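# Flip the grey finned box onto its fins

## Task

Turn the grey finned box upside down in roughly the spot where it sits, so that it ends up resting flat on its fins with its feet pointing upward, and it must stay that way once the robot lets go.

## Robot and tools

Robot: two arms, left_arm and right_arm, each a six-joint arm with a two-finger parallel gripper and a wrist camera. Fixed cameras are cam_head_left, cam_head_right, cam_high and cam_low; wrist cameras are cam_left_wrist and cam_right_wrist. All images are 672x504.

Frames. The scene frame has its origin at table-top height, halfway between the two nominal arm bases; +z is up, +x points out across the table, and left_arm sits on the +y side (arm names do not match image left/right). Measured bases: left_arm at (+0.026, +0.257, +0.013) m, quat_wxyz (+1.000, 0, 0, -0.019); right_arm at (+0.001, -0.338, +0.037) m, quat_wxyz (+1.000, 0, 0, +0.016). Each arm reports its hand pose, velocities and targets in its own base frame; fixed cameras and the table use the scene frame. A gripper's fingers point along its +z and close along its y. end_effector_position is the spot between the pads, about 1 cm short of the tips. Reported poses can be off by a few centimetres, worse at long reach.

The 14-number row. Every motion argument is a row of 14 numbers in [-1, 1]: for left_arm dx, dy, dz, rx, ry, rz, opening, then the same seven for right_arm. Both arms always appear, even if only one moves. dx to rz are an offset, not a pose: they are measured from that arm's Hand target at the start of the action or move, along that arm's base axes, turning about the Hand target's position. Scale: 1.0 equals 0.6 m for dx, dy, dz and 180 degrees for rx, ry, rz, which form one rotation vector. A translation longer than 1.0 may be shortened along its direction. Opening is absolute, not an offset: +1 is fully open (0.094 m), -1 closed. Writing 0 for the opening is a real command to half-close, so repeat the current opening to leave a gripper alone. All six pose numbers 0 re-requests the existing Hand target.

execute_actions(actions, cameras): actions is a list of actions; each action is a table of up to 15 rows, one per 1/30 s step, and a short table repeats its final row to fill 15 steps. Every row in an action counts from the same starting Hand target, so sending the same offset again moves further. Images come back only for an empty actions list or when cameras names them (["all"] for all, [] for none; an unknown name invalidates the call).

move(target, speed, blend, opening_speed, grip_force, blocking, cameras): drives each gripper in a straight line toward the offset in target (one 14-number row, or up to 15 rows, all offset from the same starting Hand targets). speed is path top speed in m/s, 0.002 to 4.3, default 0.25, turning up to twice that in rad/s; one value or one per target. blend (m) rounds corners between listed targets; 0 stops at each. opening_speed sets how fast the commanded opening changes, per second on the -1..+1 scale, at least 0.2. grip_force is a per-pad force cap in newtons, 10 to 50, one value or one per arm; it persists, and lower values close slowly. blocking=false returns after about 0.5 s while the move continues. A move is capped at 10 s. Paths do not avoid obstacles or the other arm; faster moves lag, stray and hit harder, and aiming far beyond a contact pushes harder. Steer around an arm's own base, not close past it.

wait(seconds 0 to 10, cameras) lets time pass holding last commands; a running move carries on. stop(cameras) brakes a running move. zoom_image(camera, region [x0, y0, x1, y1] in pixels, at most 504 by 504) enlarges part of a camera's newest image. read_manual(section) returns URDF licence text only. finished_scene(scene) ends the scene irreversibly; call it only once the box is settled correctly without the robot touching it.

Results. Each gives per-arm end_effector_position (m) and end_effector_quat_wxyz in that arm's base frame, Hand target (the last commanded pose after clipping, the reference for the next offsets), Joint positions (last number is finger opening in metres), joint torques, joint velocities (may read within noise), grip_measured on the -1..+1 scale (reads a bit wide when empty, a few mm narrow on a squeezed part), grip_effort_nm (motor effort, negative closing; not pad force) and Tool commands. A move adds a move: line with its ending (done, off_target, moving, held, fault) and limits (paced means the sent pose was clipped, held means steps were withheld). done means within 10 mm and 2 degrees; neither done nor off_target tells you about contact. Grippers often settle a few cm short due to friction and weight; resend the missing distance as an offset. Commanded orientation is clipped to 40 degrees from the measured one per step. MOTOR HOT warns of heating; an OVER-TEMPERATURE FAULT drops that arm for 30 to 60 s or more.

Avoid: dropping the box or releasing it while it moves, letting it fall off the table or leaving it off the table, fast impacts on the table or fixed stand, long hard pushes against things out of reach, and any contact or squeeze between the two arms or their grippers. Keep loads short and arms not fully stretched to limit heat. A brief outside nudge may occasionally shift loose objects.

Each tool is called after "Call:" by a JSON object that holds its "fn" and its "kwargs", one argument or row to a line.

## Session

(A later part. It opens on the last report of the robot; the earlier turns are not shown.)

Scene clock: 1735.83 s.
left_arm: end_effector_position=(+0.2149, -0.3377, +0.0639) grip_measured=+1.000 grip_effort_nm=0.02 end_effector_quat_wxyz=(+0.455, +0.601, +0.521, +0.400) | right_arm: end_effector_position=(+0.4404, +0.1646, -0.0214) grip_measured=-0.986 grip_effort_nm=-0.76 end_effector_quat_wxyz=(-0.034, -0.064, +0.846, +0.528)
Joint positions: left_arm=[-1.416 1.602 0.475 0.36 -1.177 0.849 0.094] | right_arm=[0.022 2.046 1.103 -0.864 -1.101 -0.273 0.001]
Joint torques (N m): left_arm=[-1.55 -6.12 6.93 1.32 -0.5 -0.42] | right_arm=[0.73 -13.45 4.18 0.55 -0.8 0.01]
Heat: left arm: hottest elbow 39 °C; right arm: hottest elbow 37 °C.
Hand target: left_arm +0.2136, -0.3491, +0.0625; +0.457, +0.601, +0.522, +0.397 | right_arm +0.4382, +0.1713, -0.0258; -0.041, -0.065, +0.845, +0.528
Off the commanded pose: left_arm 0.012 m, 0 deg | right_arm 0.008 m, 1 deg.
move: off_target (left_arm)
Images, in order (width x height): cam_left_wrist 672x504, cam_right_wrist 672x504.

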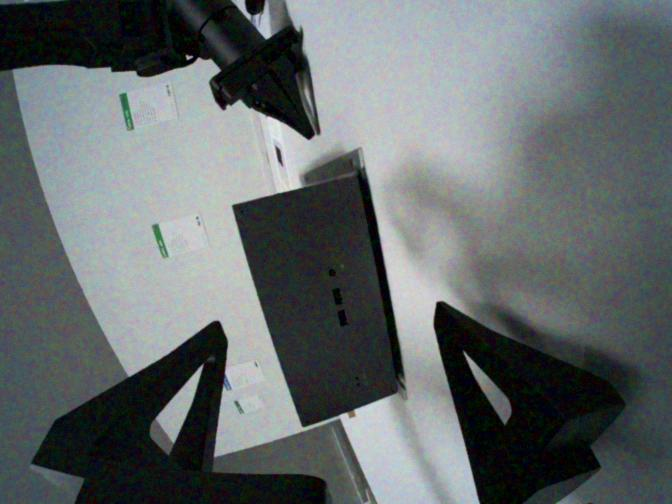

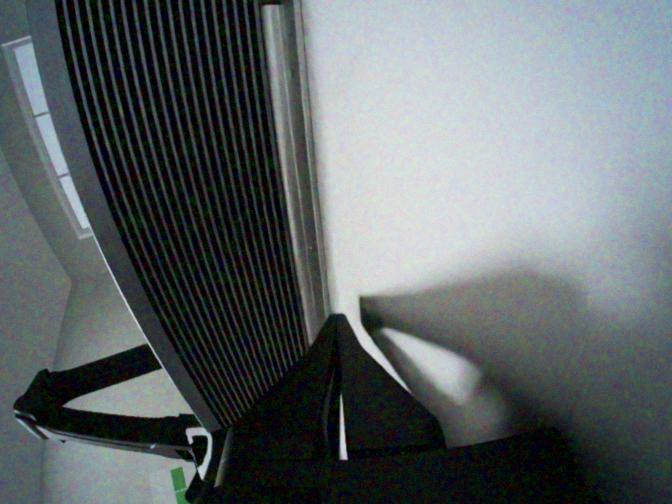

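Call:
{"fn": "zoom_image", "kwargs": {
  "camera": "cam_right_wrist",
  "region": [230, 0, 430, 150]
}}

Call:
{"fn": "zoom_image", "kwargs": {
  "camera": "cam_right_wrist",
  "region": [260, 210, 440, 345]
}}

Call:
{"fn": "zoom_image", "kwargs": {
  "camera": "cam_left_wrist",
  "region": [230, 70, 400, 200]
}}

Scaled by 2.520 from the camera's 672x504 image, which has a finer 960x720 frame.

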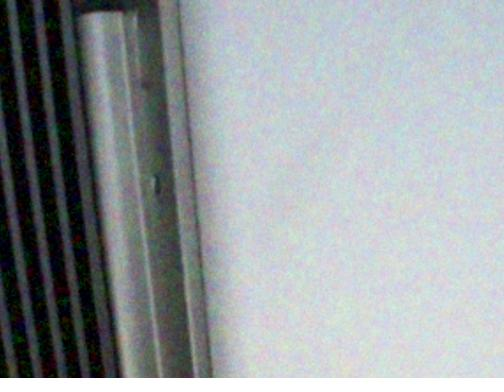

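Scaled by 2.800 from the camera's 672x504 image, which has a finer 960x720 frame.

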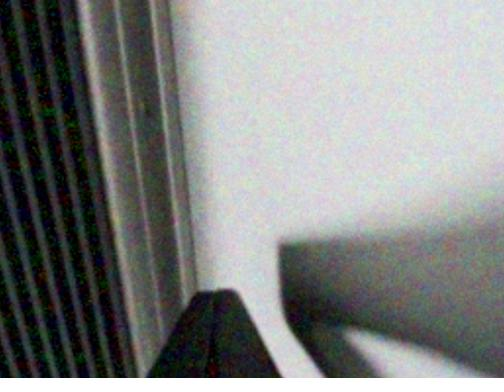

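Scaled by 2.965 from the camera's 672x504 image, which has a finer 960x720 frame.

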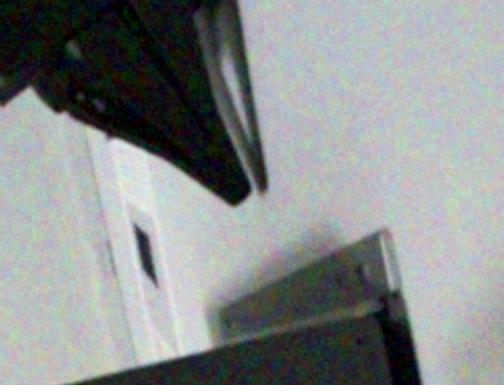

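Call:
{"fn": "zoom_image", "kwargs": {
  "camera": "cam_right_wrist",
  "region": [250, 0, 330, 60]
}}

Call:
{"fn": "zoom_image", "kwargs": {
  "camera": "cam_right_wrist",
  "region": [260, 150, 360, 225]
}}

Call:
{"fn": "zoom_image", "kwargs": {
  "camera": "cam_left_wrist",
  "region": [330, 130, 410, 190]
}}

Call:
{"fn": "zoom_image", "kwargs": {
  "camera": "cam_left_wrist",
  "region": [360, 350, 440, 410]
}}

Scaled by 6.300 from the camera's 672x504 image, which has a finer 960x720 frame.

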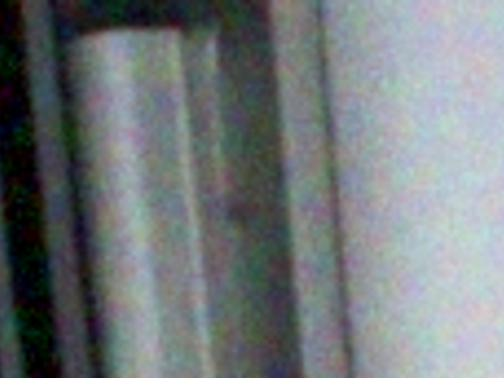

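Scaled by 5.040 from the camera's 672x504 image, which has a finer 960x720 frame.

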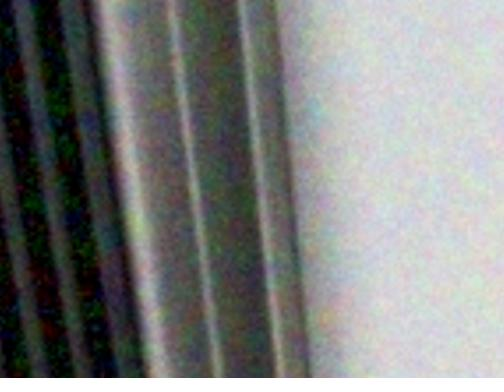

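Scaled by 6.300 from the camera's 672x504 image, which has a finer 960x720 frame.

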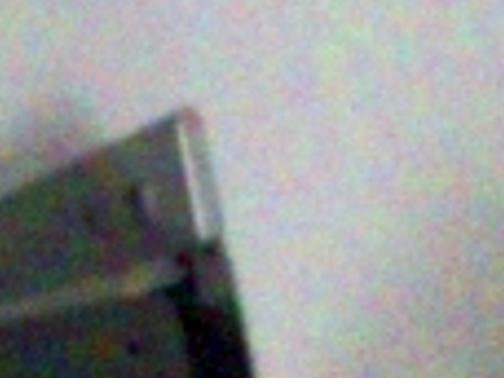

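Scaled by 6.300 from the camera's 672x504 image, which has a finer 960x720 frame.

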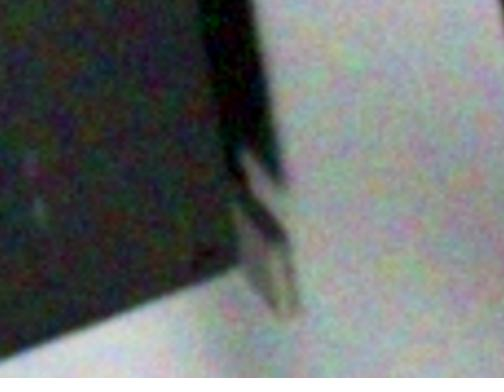

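Call:
{"fn": "move", "kwargs": {
  "target": [0,0,0,0,0,0,1, -0.2553,-0.0605,0.09,0.0335,-0.0006,-0.1044,-1],
  "speed": 0.12,
  "cameras": ["cam_left_wrist","cam_right_wrist"]
}}

Scene clock: 1920.30 s.
left_arm: end_effector_position=(+0.2149, -0.3377, +0.0639) grip_measured=+1.000 grip_effort_nm=0.02 end_effector_quat_wxyz=(+0.455, +0.601, +0.521, +0.400) | right_arm: end_effector_position=(+0.2810, +0.1393, +0.0248) grip_measured=-0.986 grip_effort_nm=-0.76 end_effector_quat_wxyz=(+0.039, +0.068, +0.817, +0.571)
Joint positions: left_arm=[-1.416 1.602 0.475 0.36 -1.177 0.849 0.094] | right_arm=[-0.085 1.581 0.416 -0.228 -1.213 0.204 0.001]
Joint torques (N m): left_arm=[-1.49 -6.24 6.9 1.35 -0.51 -0.41] | right_arm=[-2.26 -7.82 3 1.28 -0.74 -0.08]
Heat: left arm: hottest elbow 39 °C; right arm: hottest shoulder 32 °C.
Hand target: left_arm +0.2136, -0.3491, +0.0625; +0.457, +0.601, +0.522, +0.397 | right_arm +0.2850, +0.1351, +0.0281; +0.050, +0.071, +0.816, +0.572
Off the commanded pose: left_arm 0.012 m, 0 deg | right_arm 0.007 m, 1 deg.
move: off_target (left_arm)
Images, in order (width x height): cam_left_wrist 672x504, cam_right_wrist 672x504.

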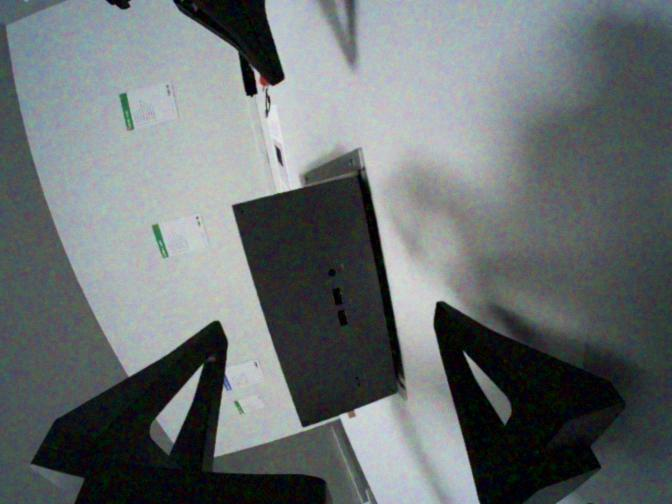

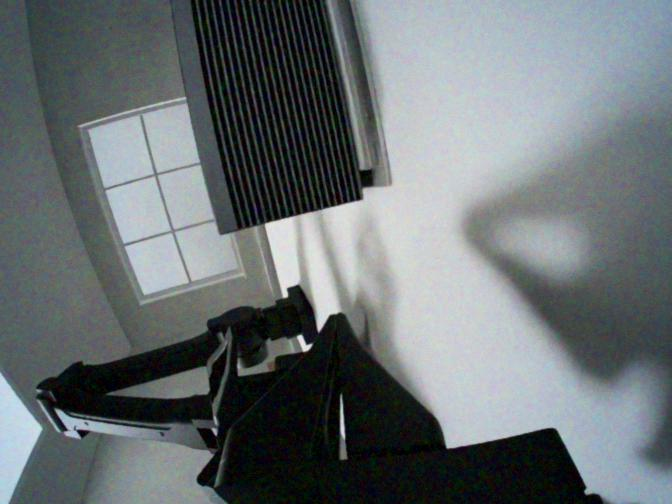

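Call:
{"fn": "zoom_image", "kwargs": {
  "camera": "cam_right_wrist",
  "region": [340, 140, 410, 210]
}}

Call:
{"fn": "zoom_image", "kwargs": {
  "camera": "cam_right_wrist",
  "region": [320, 0, 420, 100]
}}

Scaled by 7.200 from the camera's 672x504 image, which has a finer 960x720 frame.

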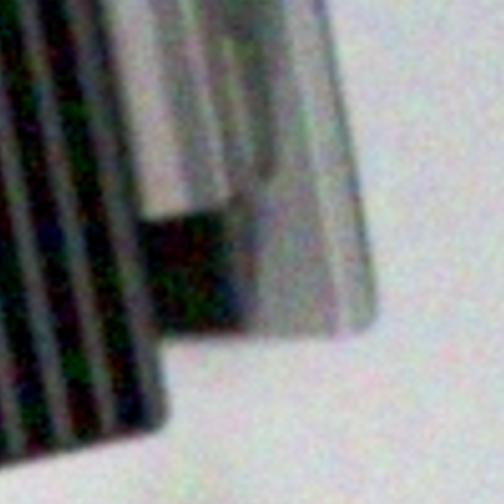

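Scaled by 5.040 from the camera's 672x504 image, which has a finer 960x720 frame.

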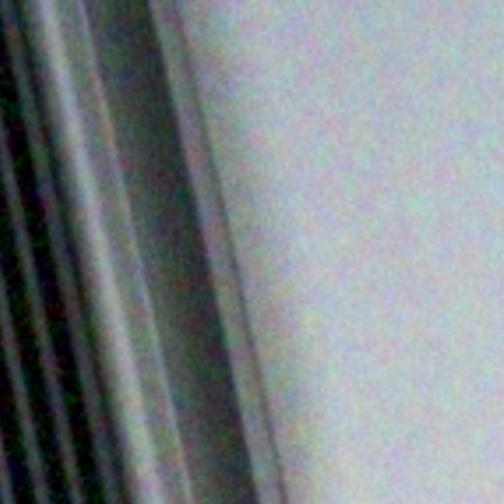

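Call:
{"fn": "zoom_image", "kwargs": {
  "camera": "cam_left_wrist",
  "region": [220, 150, 400, 285]
}}

Call:
{"fn": "zoom_image", "kwargs": {
  "camera": "cam_left_wrist",
  "region": [270, 310, 430, 430]
}}

Scaled by 2.800 from the camera's 672x504 image, which has a finer 960x720 frame.

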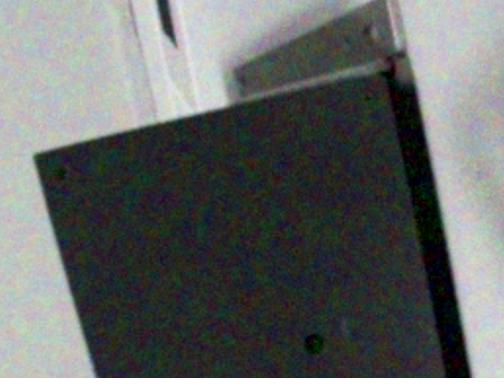

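Scaled by 3.150 from the camera's 672x504 image, which has a finer 960x720 frame.

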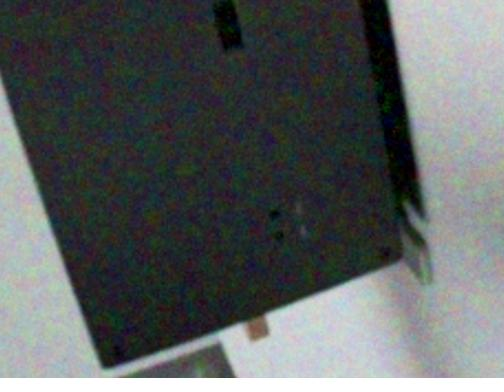

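Call:
{"fn": "move", "kwargs": {
  "target": [0,0,0,0,0,0,-1, 0.255,-0.0252,0.0367,-0.0335,0.0006,0.1044,-1],
  "speed": 0.15
}}

Call:
{"fn": "move", "kwargs": {
  "target": [0.0207,0.0652,-0.0625,-0.0018,0.0587,0.1083,-1, 0,0,0,0,0,0,-1],
  "speed": 0.1,
  "cameras": ["all"]
}}

Scene clock: 2653.47 s.
left_arm: end_effector_position=(+0.2149, -0.3377, +0.0639) grip_measured=-0.988 grip_effort_nm=-0.60 end_effector_quat_wxyz=(+0.455, +0.601, +0.521, +0.400) | right_arm: end_effector_position=(+0.4284, +0.1164, +0.0486) grip_measured=-0.986 grip_effort_nm=-0.76 end_effector_quat_wxyz=(-0.044, -0.053, +0.845, +0.530)
Joint positions: left_arm=[-1.416 1.602 0.475 0.36 -1.177 0.849 0.001] | right_arm=[-0.085 1.923 1.131 -1.223 -1.07 -0.477 0.001]
Joint torques (N m): left_arm=[-1.61 -6.07 6.91 1.35 -0.51 -0.42] | right_arm=[0.32 -12.75 7.42 -0.59 -0.5 -0.25]
Heat: left arm: hottest elbow 38 °C; right arm: hottest elbow 31 °C.
Hand target: left_arm +0.2136, -0.3491, +0.0625; +0.457, +0.601, +0.522, +0.397 | right_arm +0.4381, +0.1200, +0.0502; -0.041, -0.065, +0.845, +0.528
Off the commanded pose: left_arm 0.012 m, 0 deg | right_arm 0.010 m, 1 deg.
move: off_target (left_arm)

Scene clock: 2656.37 s.
left_arm: end_effector_position=(+0.2213, -0.3031, +0.0278) grip_measured=-0.989 grip_effort_nm=-0.60 end_effector_quat_wxyz=(+0.338, +0.542, +0.651, +0.410) | right_arm: end_effector_position=(+0.4283, +0.1164, +0.0487) grip_measured=-0.986 grip_effort_nm=-0.76 end_effector_quat_wxyz=(-0.044, -0.054, +0.845, +0.530)
Joint positions: left_arm=[-1.369 1.682 0.679 -0.538 -1.121 0.039 0.001] | right_arm=[-0.085 1.923 1.131 -1.223 -1.07 -0.477 0.001]
Joint torques (N m): left_arm=[0.03 -7.36 6.97 0.35 -0.45 -0.4] | right_arm=[0.5 -12.28 7.46 -0.44 -0.48 -0.22]
Heat: left arm: hottest elbow 39 °C; right arm: hottest elbow 31 °C.
Hand target: left_arm +0.2259, -0.3100, +0.0249; +0.336, +0.537, +0.657, +0.410 | right_arm +0.4381, +0.1200, +0.0502; -0.041, -0.065, +0.845, +0.528
Off the commanded pose: left_arm 0.009 m, 1 deg | right_arm 0.011 m, 1 deg.
move: off_target (right_arm)

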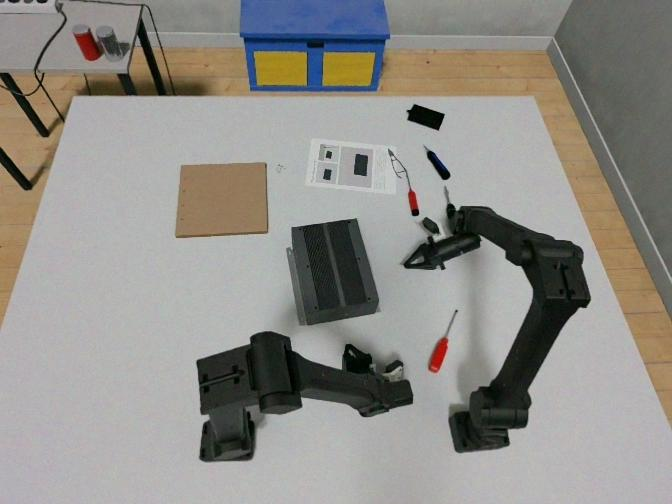

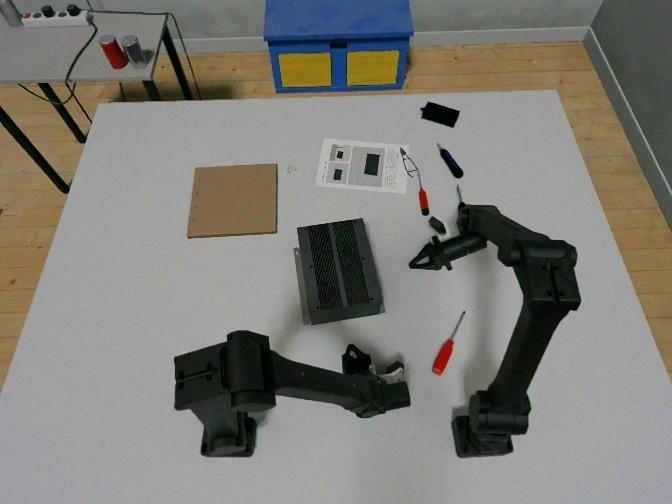

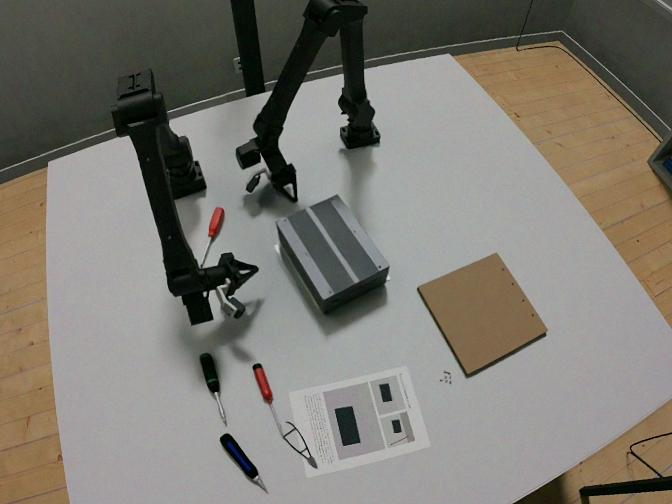

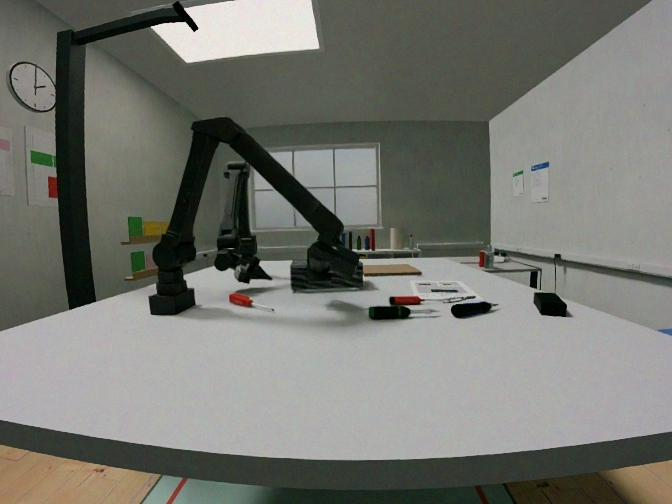

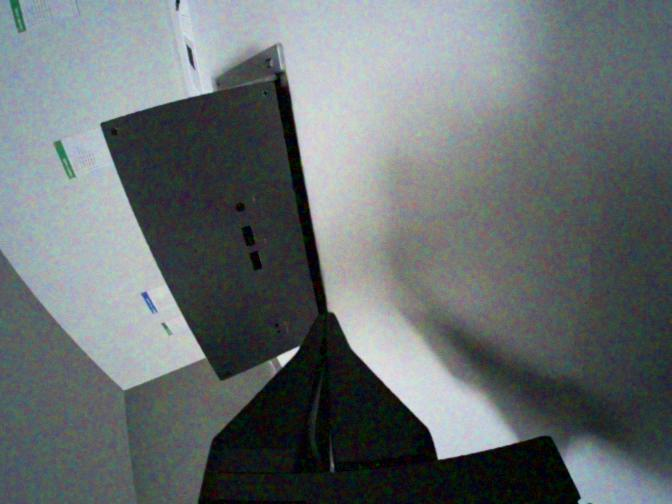

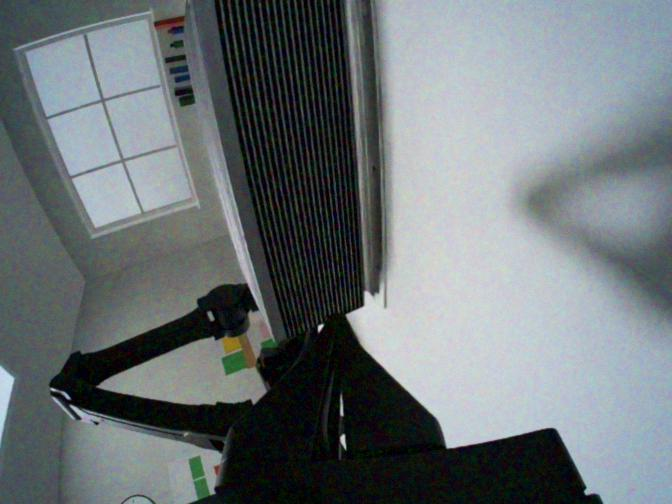

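Call:
{"fn": "zoom_image", "kwargs": {
  "camera": "cam_left_wrist",
  "region": [80, 30, 320, 210]
}}

Call:
{"fn": "zoom_image", "kwargs": {
  "camera": "cam_left_wrist",
  "region": [200, 240, 360, 400]
}}

Call:
{"fn": "zoom_image", "kwargs": {
  "camera": "cam_left_wrist",
  "region": [260, 30, 320, 110]
}}

Scaled by 2.100 from the camera's 672x504 image, which has a finer 960x720 frame.

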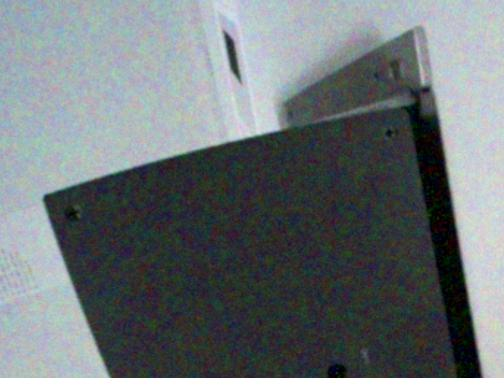

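Scaled by 3.150 from the camera's 672x504 image, which has a finer 960x720 frame.

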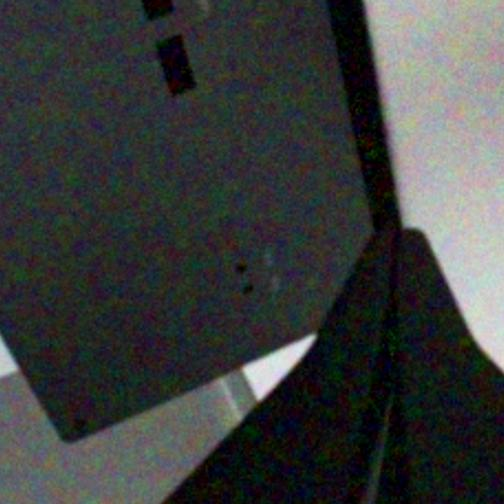

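Scaled by 6.300 from the camera's 672x504 image, which has a finer 960x720 frame.

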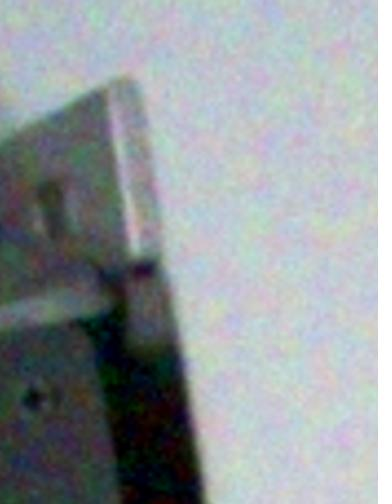

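Call:
{"fn": "move", "kwargs": {
  "target": [0.004,0.0,-0.0183,0,0,0,-1, 0,0,0,0,0,0,-1],
  "speed": 0.04,
  "cameras": ["cam_left_wrist"]
}}

Scene clock: 2708.30 s.
left_arm: end_effector_position=(+0.2232, -0.3026, +0.0180) grip_measured=-0.989 grip_effort_nm=-0.60 end_effector_quat_wxyz=(+0.336, +0.541, +0.652, +0.412) | right_arm: end_effector_position=(+0.4283, +0.1164, +0.0487) grip_measured=-0.986 grip_effort_nm=-0.76 end_effector_quat_wxyz=(-0.044, -0.054, +0.845, +0.530)
Joint positions: left_arm=[-1.364 1.713 0.679 -0.511 -1.121 0.038 0.001] | right_arm=[-0.085 1.923 1.131 -1.223 -1.07 -0.477 0.001]
Joint torques (N m): left_arm=[0.26 -7.59 6.38 1.17 -0.44 -0.27] | right_arm=[0.32 -12.81 7.42 -0.59 -0.48 -0.23]
Heat: left arm: hottest elbow 40 °C; right arm: hottest elbow 33 °C.
Hand target: left_arm +0.2283, -0.3100, +0.0140; +0.336, +0.537, +0.657, +0.410 | right_arm +0.4381, +0.1200, +0.0502; -0.041, -0.065, +0.845, +0.528
Off the commanded pose: left_arm 0.010 m, 1 deg | right_arm 0.011 m, 1 deg.
move: off_target (right_arm)
Images, in order (width x height): cam_left_wrist 672x504.

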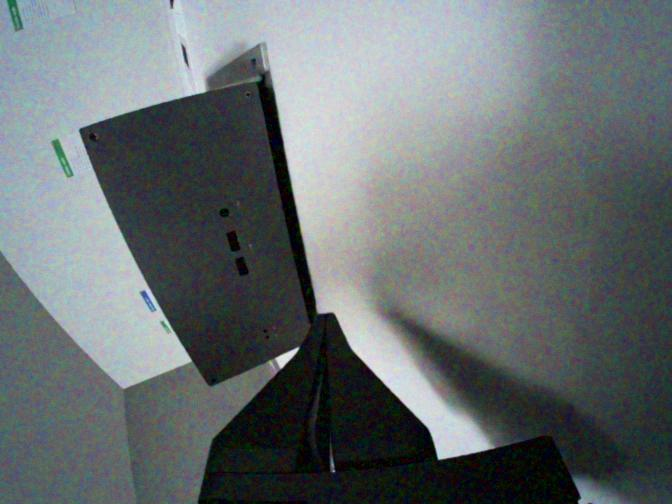

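Call:
{"fn": "zoom_image", "kwargs": {
  "camera": "cam_left_wrist",
  "region": [280, 220, 480, 370]
}}

Scaled by 2.520 from the camera's 672x504 image, which has a finer 960x720 frame.

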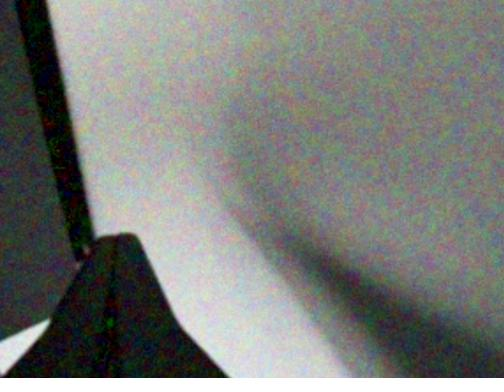

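Call:
{"fn": "move", "kwargs": {
  "target": [0.0,0.0,-0.0117,0,0,0,-1, 0,0,0,0,0,0,-1],
  "speed": 0.03,
  "cameras": ["cam_left_wrist"]
}}

Call:
{"fn": "zoom_image", "kwargs": {
  "camera": "cam_left_wrist",
  "region": [280, 220, 480, 370]
}}

Scene clock: 2717.83 s.
left_arm: end_effector_position=(+0.2234, -0.3036, +0.0116) grip_measured=-0.989 grip_effort_nm=-0.60 end_effector_quat_wxyz=(+0.337, +0.540, +0.652, +0.411) | right_arm: end_effector_position=(+0.4283, +0.1164, +0.0487) grip_measured=-0.986 grip_effort_nm=-0.76 end_effector_quat_wxyz=(-0.044, -0.054, +0.845, +0.530)
Joint positions: left_arm=[-1.364 1.733 0.679 -0.489 -1.121 0.038 0.001] | right_arm=[-0.085 1.923 1.131 -1.223 -1.07 -0.477 0.001]
Joint torques (N m): left_arm=[0.15 -7.59 6.15 1.06 -0.45 -0.27] | right_arm=[-0.21 -12.51 7.3 -0.64 -0.49 -0.18]
Heat: left arm: hottest elbow 40 °C; right arm: hottest elbow 33 °C.
Hand target: left_arm +0.2283, -0.3100, +0.0070; +0.336, +0.536, +0.657, +0.410 | right_arm +0.4381, +0.1200, +0.0502; -0.041, -0.065, +0.845, +0.528
Off the commanded pose: left_arm 0.009 m, 1 deg | right_arm 0.011 m, 1 deg.
move: off_target (right_arm)
Images, in order (width x height): cam_left_wrist 672x504.

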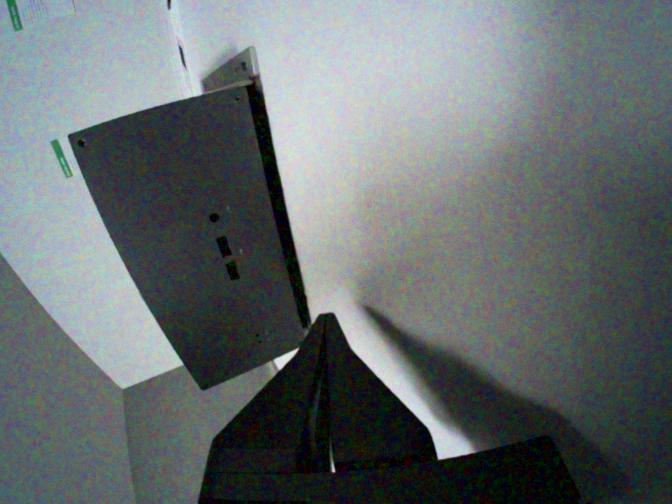

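Scaled by 2.520 from the camera's 672x504 image, which has a finer 960x720 frame.

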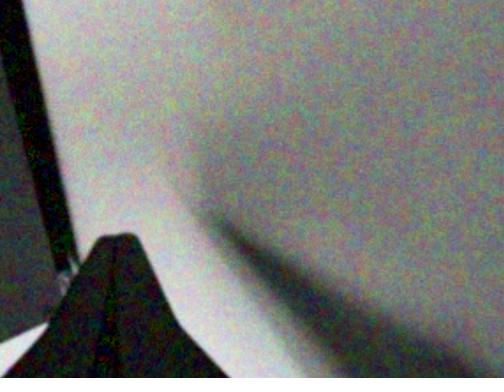

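Call:
{"fn": "move", "kwargs": {
  "target": [0.0,0.0,-0.0133,0,0,0,-1, 0,0,0,0,0,0,-1],
  "speed": 0.03,
  "cameras": ["cam_left_wrist"]
}}

Call:
{"fn": "zoom_image", "kwargs": {
  "camera": "cam_left_wrist",
  "region": [280, 250, 400, 340]
}}

Scene clock: 2728.47 s.
left_arm: end_effector_position=(+0.2237, -0.3045, +0.0046) grip_measured=-0.989 grip_effort_nm=-0.60 end_effector_quat_wxyz=(+0.337, +0.540, +0.653, +0.411) | right_arm: end_effector_position=(+0.4283, +0.1164, +0.0487) grip_measured=-0.986 grip_effort_nm=-0.76 end_effector_quat_wxyz=(-0.044, -0.054, +0.845, +0.530)
Joint positions: left_arm=[-1.363 1.755 0.679 -0.464 -1.121 0.038 0.001] | right_arm=[-0.085 1.923 1.131 -1.223 -1.07 -0.477 0.001]
Joint torques (N m): left_arm=[0.15 -7.65 5.81 1.24 -0.45 -0.28] | right_arm=[0.56 -12.81 7.42 -0.43 -0.51 -0.23]
Heat: left arm: hottest elbow 40 °C; right arm: hottest elbow 33 °C.
Hand target: left_arm +0.2284, -0.3099, -0.0010; +0.336, +0.536, +0.657, +0.410 | right_arm +0.4381, +0.1200, +0.0502; -0.041, -0.065, +0.845, +0.528
Off the commanded pose: left_arm 0.009 m, 1 deg | right_arm 0.011 m, 1 deg.
move: off_target (right_arm)
Images, in order (width x height): cam_left_wrist 672x504.

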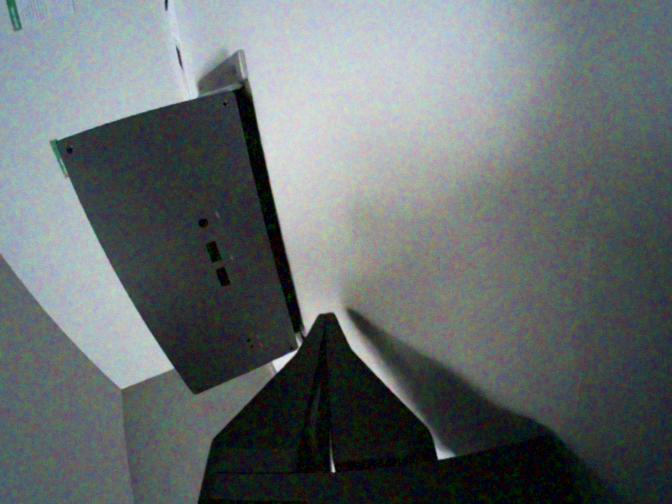

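Scaled by 4.200 from the camera's 672x504 image, which has a finer 960x720 frame.

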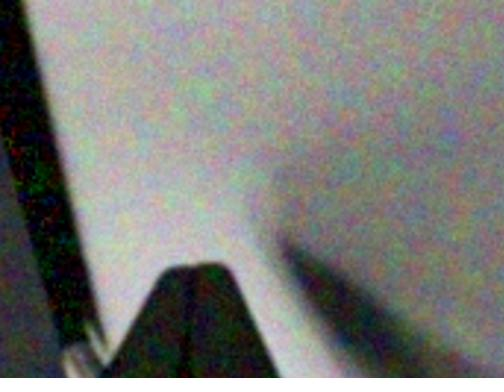

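Call:
{"fn": "move", "kwargs": {
  "target": [0.0,0.0,-0.0083,0,0,0,-1, 0,0,0,0,0,0,-1],
  "speed": 0.03,
  "cameras": ["cam_left_wrist"]
}}

Call:
{"fn": "zoom_image", "kwargs": {
  "camera": "cam_left_wrist",
  "region": [280, 250, 400, 340]
}}

Scene clock: 2737.33 s.
left_arm: end_effector_position=(+0.2242, -0.3063, +0.0042) grip_measured=-0.989 grip_effort_nm=-0.60 end_effector_quat_wxyz=(+0.341, +0.537, +0.655, +0.408) | right_arm: end_effector_position=(+0.4283, +0.1164, +0.0487) grip_measured=-0.986 grip_effort_nm=-0.76 end_effector_quat_wxyz=(-0.044, -0.054, +0.845, +0.530)
Joint positions: left_arm=[-1.363 1.757 0.679 -0.45 -1.121 0.038 0.001] | right_arm=[-0.085 1.923 1.131 -1.223 -1.07 -0.477 0.001]
Joint torques (N m): left_arm=[0.03 -6.65 5.76 1.13 -0.44 -0.27] | right_arm=[-0.09 -12.81 7.24 -0.4 -0.5 -0.19]
Heat: left arm: hottest elbow 40 °C; right arm: hottest elbow 33 °C.
Hand target: left_arm +0.2283, -0.3100, -0.0060; +0.336, +0.536, +0.657, +0.410 | right_arm +0.4381, +0.1200, +0.0502; -0.041, -0.065, +0.845, +0.528
Off the commanded pose: left_arm 0.012 m, 1 deg | right_arm 0.011 m, 1 deg.
move: off_target (left_arm, right_arm)
Images, in order (width x height): cam_left_wrist 672x504.

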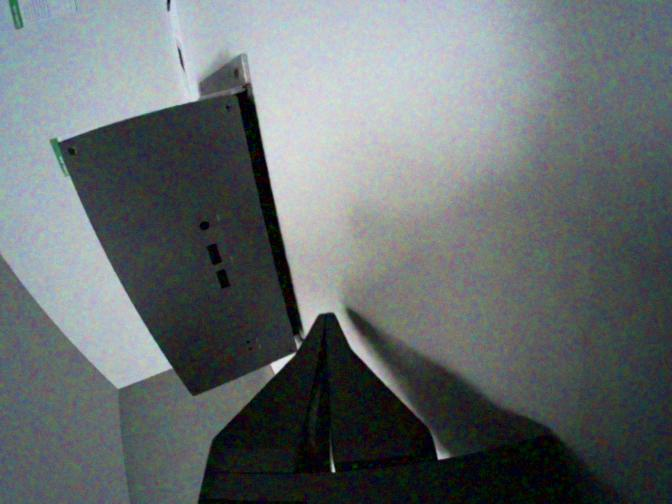

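Scaled by 4.200 from the camera's 672x504 image, which has a finer 960x720 frame.

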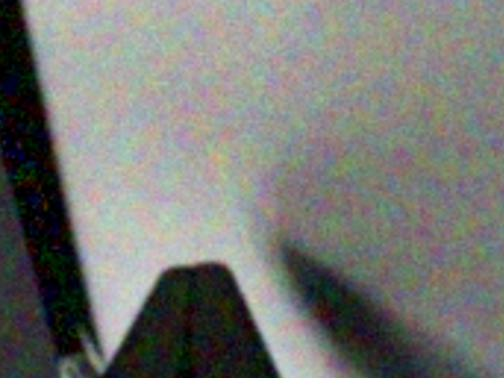

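Call:
{"fn": "move", "kwargs": {
  "target": [0.0,0.0,0.0183,-0.0213,0.0186,0.0086,-1, 0,0,0,0,0,0,-1],
  "speed": 0.04,
  "cameras": ["cam_left_wrist"]
}}

Call:
{"fn": "zoom_image", "kwargs": {
  "camera": "cam_left_wrist",
  "region": [280, 250, 400, 340]
}}

Scene clock: 2775.73 s.
left_arm: end_effector_position=(+0.2239, -0.3044, -0.0018) grip_measured=-0.989 grip_effort_nm=-0.60 end_effector_quat_wxyz=(+0.323, +0.538, +0.677, +0.384) | right_arm: end_effector_position=(+0.4283, +0.1164, +0.0487) grip_measured=-0.986 grip_effort_nm=-0.76 end_effector_quat_wxyz=(-0.044, -0.054, +0.845, +0.530)
Joint positions: left_arm=[-1.347 1.742 0.681 -0.465 -1.051 0.021 0.001] | right_arm=[-0.085 1.923 1.131 -1.223 -1.07 -0.477 0.001]
Joint torques (N m): left_arm=[0.15 -10.93 5.68 0.4 -0.34 -0.38] | right_arm=[-0.03 -13.33 7.41 -0.47 -0.51 -0.19]
Heat: left arm: hottest elbow 39 °C; right arm: hottest elbow 34 °C.
Hand target: left_arm +0.2283, -0.3099, +0.0049; +0.328, +0.528, +0.687, +0.377 | right_arm +0.4381, +0.1200, +0.0502; -0.041, -0.065, +0.845, +0.528
Off the commanded pose: left_arm 0.010 m, 2 deg | right_arm 0.011 m, 1 deg.
move: off_target (right_arm)
Images, in order (width x height): cam_left_wrist 672x504.

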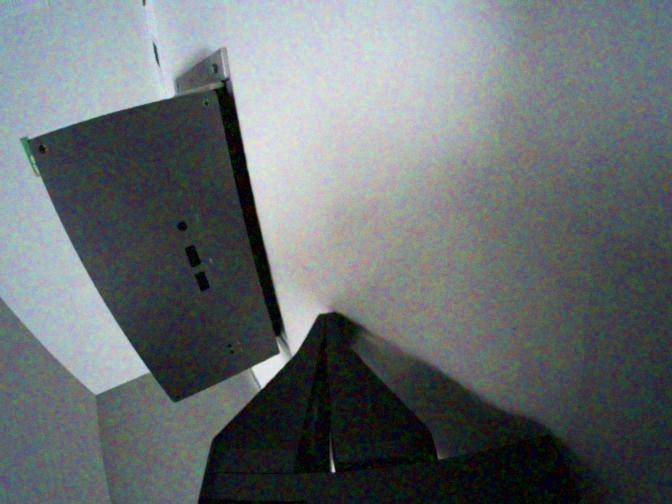

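Scaled by 4.200 from the camera's 672x504 image, which has a finer 960x720 frame.

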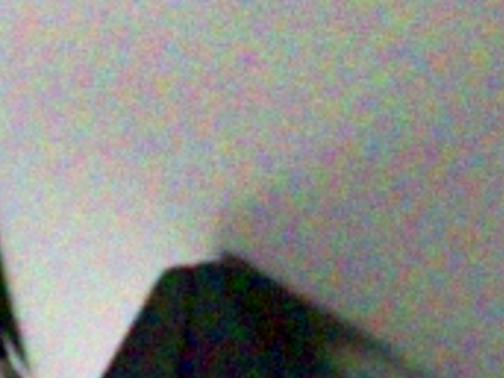

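Call:
{"fn": "move", "kwargs": {
  "target": [0.0,0.0,0.0033,0,0,0,-1, 0,0,0,0,0,0,-1],
  "speed": 0.04,
  "cameras": ["cam_left_wrist"]
}}

Call:
{"fn": "zoom_image", "kwargs": {
  "camera": "cam_left_wrist",
  "region": [280, 250, 400, 340]
}}

Scene clock: 2789.13 s.
left_arm: end_effector_position=(+0.2235, -0.3036, -0.0013) grip_measured=-0.989 grip_effort_nm=-0.60 end_effector_quat_wxyz=(+0.321, +0.539, +0.677, +0.385) | right_arm: end_effector_position=(+0.4283, +0.1164, +0.0487) grip_measured=-0.986 grip_effort_nm=-0.76 end_effector_quat_wxyz=(-0.044, -0.054, +0.845, +0.530)
Joint positions: left_arm=[-1.347 1.74 0.681 -0.473 -1.049 0.021 0.001] | right_arm=[-0.085 1.923 1.131 -1.223 -1.07 -0.477 0.001]
Joint torques (N m): left_arm=[0.09 -10.93 5.7 0.35 -0.42 -0.38] | right_arm=[-0.26 -12.4 7.27 -0.58 -0.48 -0.2]
Heat: left arm: hottest elbow 38 °C; right arm: hottest elbow 34 °C.
Hand target: left_arm +0.2283, -0.3099, +0.0070; +0.328, +0.528, +0.687, +0.377 | right_arm +0.4381, +0.1200, +0.0502; -0.041, -0.065, +0.845, +0.528
Off the commanded pose: left_arm 0.011 m, 2 deg | right_arm 0.011 m, 1 deg.
move: off_target (left_arm, right_arm)
Images, in order (width x height): cam_left_wrist 672x504.

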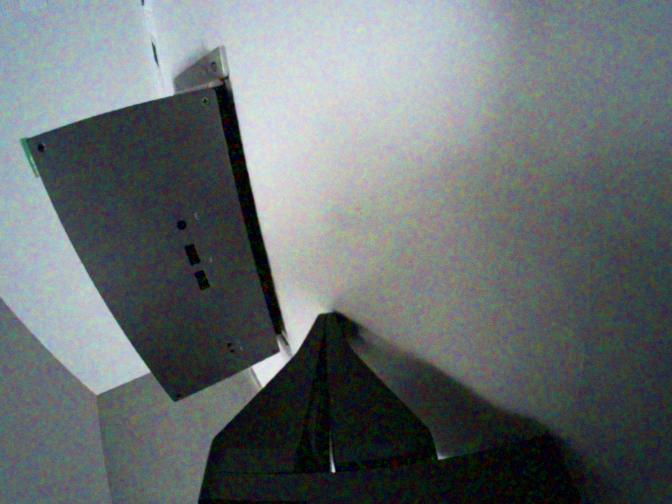

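Scaled by 4.200 from the camera's 672x504 image, which has a finer 960x720 frame.

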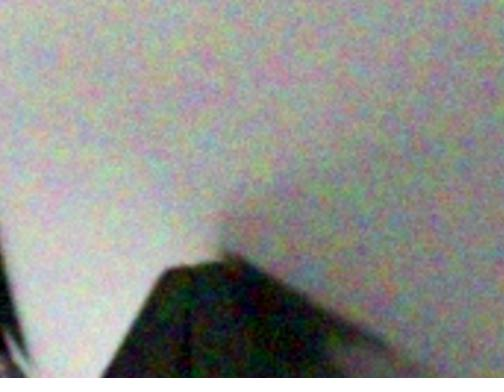

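Call:
{"fn": "move", "kwargs": {
  "target": [0.09,0.018,0.0,0,0,0,-1, 0,0,0,0,0,0,-1],
  "speed": 0.05,
  "cameras": ["cam_left_wrist","cam_right_wrist"]
}}

Call:
{"fn": "zoom_image", "kwargs": {
  "camera": "cam_left_wrist",
  "region": [200, 240, 400, 390]
}}

Scene clock: 2798.63 s.
left_arm: end_effector_position=(+0.2795, -0.2994, +0.0016) grip_measured=-0.989 grip_effort_nm=-0.60 end_effector_quat_wxyz=(+0.323, +0.531, +0.685, +0.380) | right_arm: end_effector_position=(+0.4283, +0.1164, +0.0487) grip_measured=-0.986 grip_effort_nm=-0.76 end_effector_quat_wxyz=(-0.044, -0.054, +0.845, +0.530)
Joint positions: left_arm=[-1.189 1.73 0.667 -0.216 -1.02 0.293 0.001] | right_arm=[-0.085 1.923 1.131 -1.223 -1.07 -0.477 0.001]
Joint torques (N m): left_arm=[-0.09 -11.22 4.34 1.63 -0.38 -0.15] | right_arm=[0.5 -12.75 7.38 -0.58 -0.49 -0.21]
Heat: left arm: hottest elbow 38 °C; right arm: hottest elbow 34 °C.
Hand target: left_arm +0.2823, -0.2991, +0.0069; +0.328, +0.528, +0.687, +0.377 | right_arm +0.4381, +0.1200, +0.0502; -0.041, -0.065, +0.845, +0.528
Off the commanded pose: left_arm 0.006 m, 1 deg | right_arm 0.011 m, 1 deg.
move: off_target (right_arm)
Images, in order (width x height): cam_left_wrist 672x504, cam_right_wrist 672x504.

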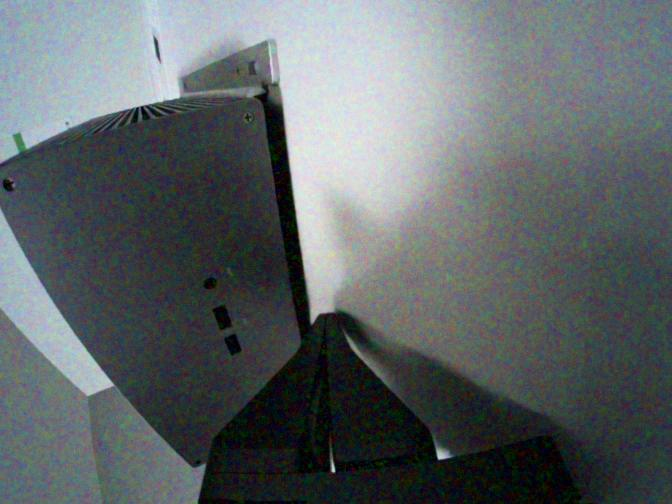

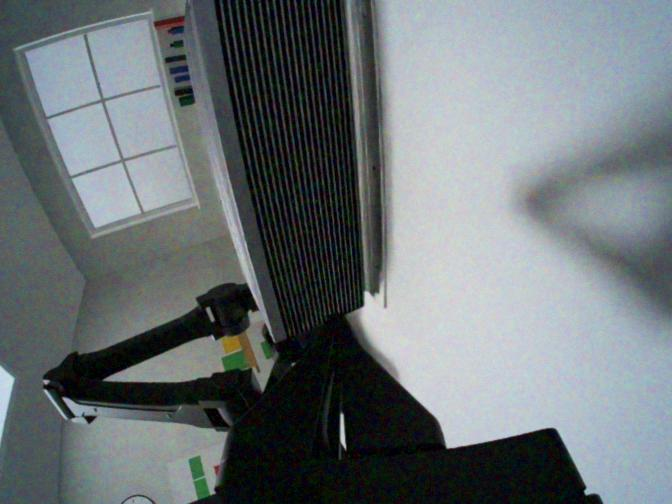

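Scaled by 2.520 from the camera's 672x504 image, which has a finer 960x720 frame.

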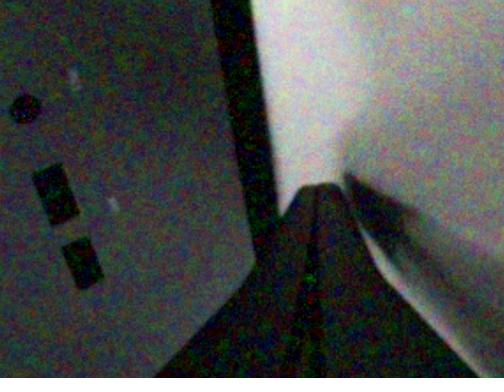

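Call:
{"fn": "move", "kwargs": {
  "target": [0.0135,0.003,-0.003,0,0,0,-1, 0,0,0,0,0,0,-1],
  "speed": 0.03,
  "cameras": ["cam_left_wrist"]
}}

Call:
{"fn": "zoom_image", "kwargs": {
  "camera": "cam_left_wrist",
  "region": [260, 250, 400, 355]
}}

Scene clock: 2812.53 s.
left_arm: end_effector_position=(+0.2872, -0.2986, +0.0018) grip_measured=-0.989 grip_effort_nm=-0.60 end_effector_quat_wxyz=(+0.326, +0.530, +0.685, +0.379) | right_arm: end_effector_position=(+0.4283, +0.1164, +0.0487) grip_measured=-0.986 grip_effort_nm=-0.76 end_effector_quat_wxyz=(-0.044, -0.054, +0.845, +0.530)
Joint positions: left_arm=[-1.168 1.73 0.663 -0.172 -1.012 0.334 0.001] | right_arm=[-0.085 1.923 1.131 -1.223 -1.07 -0.477 0.001]
Joint torques (N m): left_arm=[0.03 -10.7 4.41 1.74 -0.37 -0.13] | right_arm=[0.15 -12.86 7.46 -0.53 -0.5 -0.18]
Heat: left arm: hottest elbow 38 °C; right arm: hottest elbow 34 °C.
Hand target: left_arm +0.2904, -0.2973, +0.0051; +0.328, +0.528, +0.687, +0.377 | right_arm +0.4381, +0.1200, +0.0502; -0.041, -0.065, +0.845, +0.528
Off the commanded pose: left_arm 0.005 m, 1 deg | right_arm 0.011 m, 1 deg.
move: off_target (right_arm)
Images, in order (width x height): cam_left_wrist 672x504.

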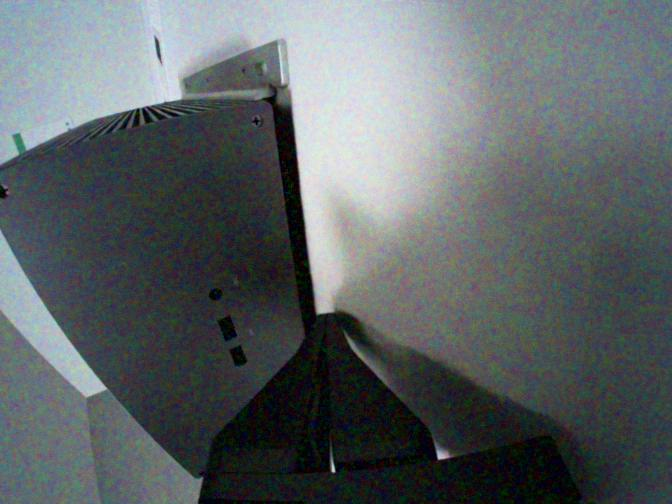

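Scaled by 3.600 from the camera's 672x504 image, which has a finer 960x720 frame.

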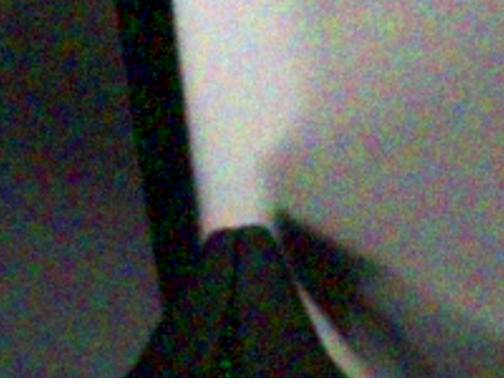

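Call:
{"fn": "move", "kwargs": {
  "target": [0.0163,0.0033,-0.0017,0,0,0,-1, 0,0,0,0,0,0,-1],
  "speed": 0.03,
  "cameras": ["cam_left_wrist"]
}}

Call:
{"fn": "zoom_image", "kwargs": {
  "camera": "cam_left_wrist",
  "region": [260, 250, 400, 355]
}}

Scene clock: 2828.73 s.
left_arm: end_effector_position=(+0.2977, -0.2982, +0.0032) grip_measured=-0.989 grip_effort_nm=-0.60 end_effector_quat_wxyz=(+0.328, +0.528, +0.686, +0.377) | right_arm: end_effector_position=(+0.4283, +0.1164, +0.0487) grip_measured=-0.986 grip_effort_nm=-0.76 end_effector_quat_wxyz=(-0.044, -0.054, +0.845, +0.530)
Joint positions: left_arm=[-1.141 1.73 0.663 -0.125 -1.002 0.381 0.001] | right_arm=[-0.085 1.923 1.131 -1.223 -1.07 -0.477 0.001]
Joint torques (N m): left_arm=[0.15 -10.52 4.33 1.78 -0.35 -0.16] | right_arm=[-0.15 -12.86 7.39 -0.62 -0.53 -0.18]
Heat: left arm: hottest elbow 37 °C; right arm: hottest elbow 34 °C.
Hand target: left_arm +0.3003, -0.2953, +0.0041; +0.328, +0.528, +0.687, +0.377 | right_arm +0.4381, +0.1200, +0.0502; -0.041, -0.065, +0.845, +0.528
Off the commanded pose: left_arm 0.004 m, 0 deg | right_arm 0.011 m, 1 deg.
move: off_target (right_arm)
Images, in order (width x height): cam_left_wrist 672x504.

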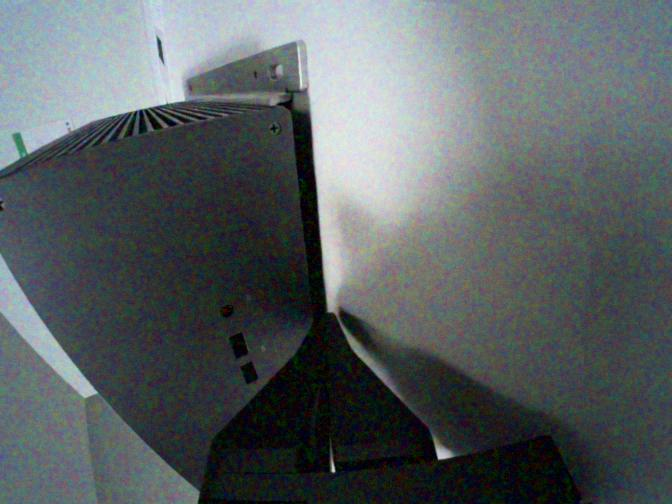

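Scaled by 3.600 from the camera's 672x504 image, which has a finer 960x720 frame.

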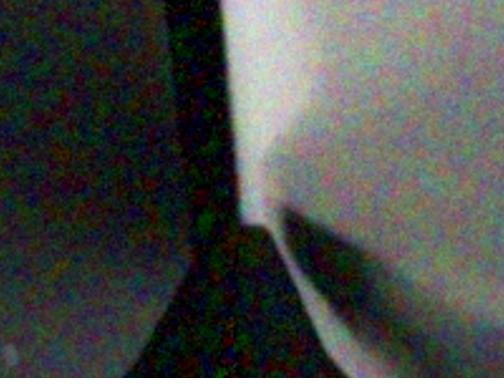

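Call:
{"fn": "move", "kwargs": {
  "target": [0.0125,0.0017,-0.006,0,0,0,-1, 0,0,0,0,0,0,-1],
  "speed": 0.03,
  "cameras": ["cam_left_wrist"]
}}

Call:
{"fn": "zoom_image", "kwargs": {
  "camera": "cam_left_wrist",
  "region": [260, 250, 400, 355]
}}

Scene clock: 2843.80 s.
left_arm: end_effector_position=(+0.3044, -0.2986, +0.0041) grip_measured=-0.989 grip_effort_nm=-0.59 end_effector_quat_wxyz=(+0.333, +0.527, +0.687, +0.374) | right_arm: end_effector_position=(+0.4283, +0.1164, +0.0487) grip_measured=-0.986 grip_effort_nm=-0.76 end_effector_quat_wxyz=(-0.044, -0.054, +0.845, +0.530)
Joint positions: left_arm=[-1.124 1.73 0.66 -0.084 -0.994 0.414 0.001] | right_arm=[-0.085 1.923 1.131 -1.223 -1.07 -0.477 0.001]
Joint torques (N m): left_arm=[0.38 -9.47 4.51 1.89 -0.37 -0.15] | right_arm=[0.5 -12.98 7.54 -0.61 -0.46 -0.2]
Heat: left arm: hottest elbow 37 °C; right arm: hottest elbow 35 °C.
Hand target: left_arm +0.3078, -0.2943, +0.0005; +0.328, +0.528, +0.687, +0.377 | right_arm +0.4381, +0.1200, +0.0502; -0.041, -0.065, +0.845, +0.528
Off the commanded pose: left_arm 0.007 m, 1 deg | right_arm 0.011 m, 1 deg.
move: off_target (right_arm)
Images, in order (width x height): cam_left_wrist 672x504.

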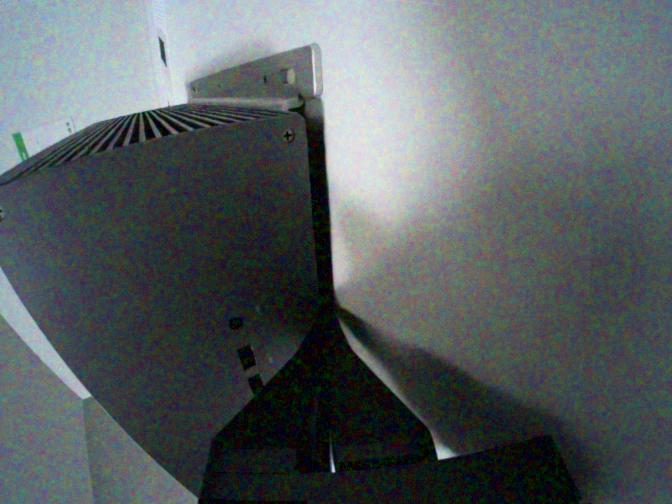

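Scaled by 3.600 from the camera's 672x504 image, which has a finer 960x720 frame.

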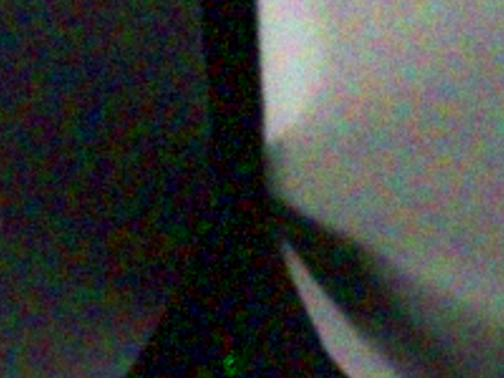

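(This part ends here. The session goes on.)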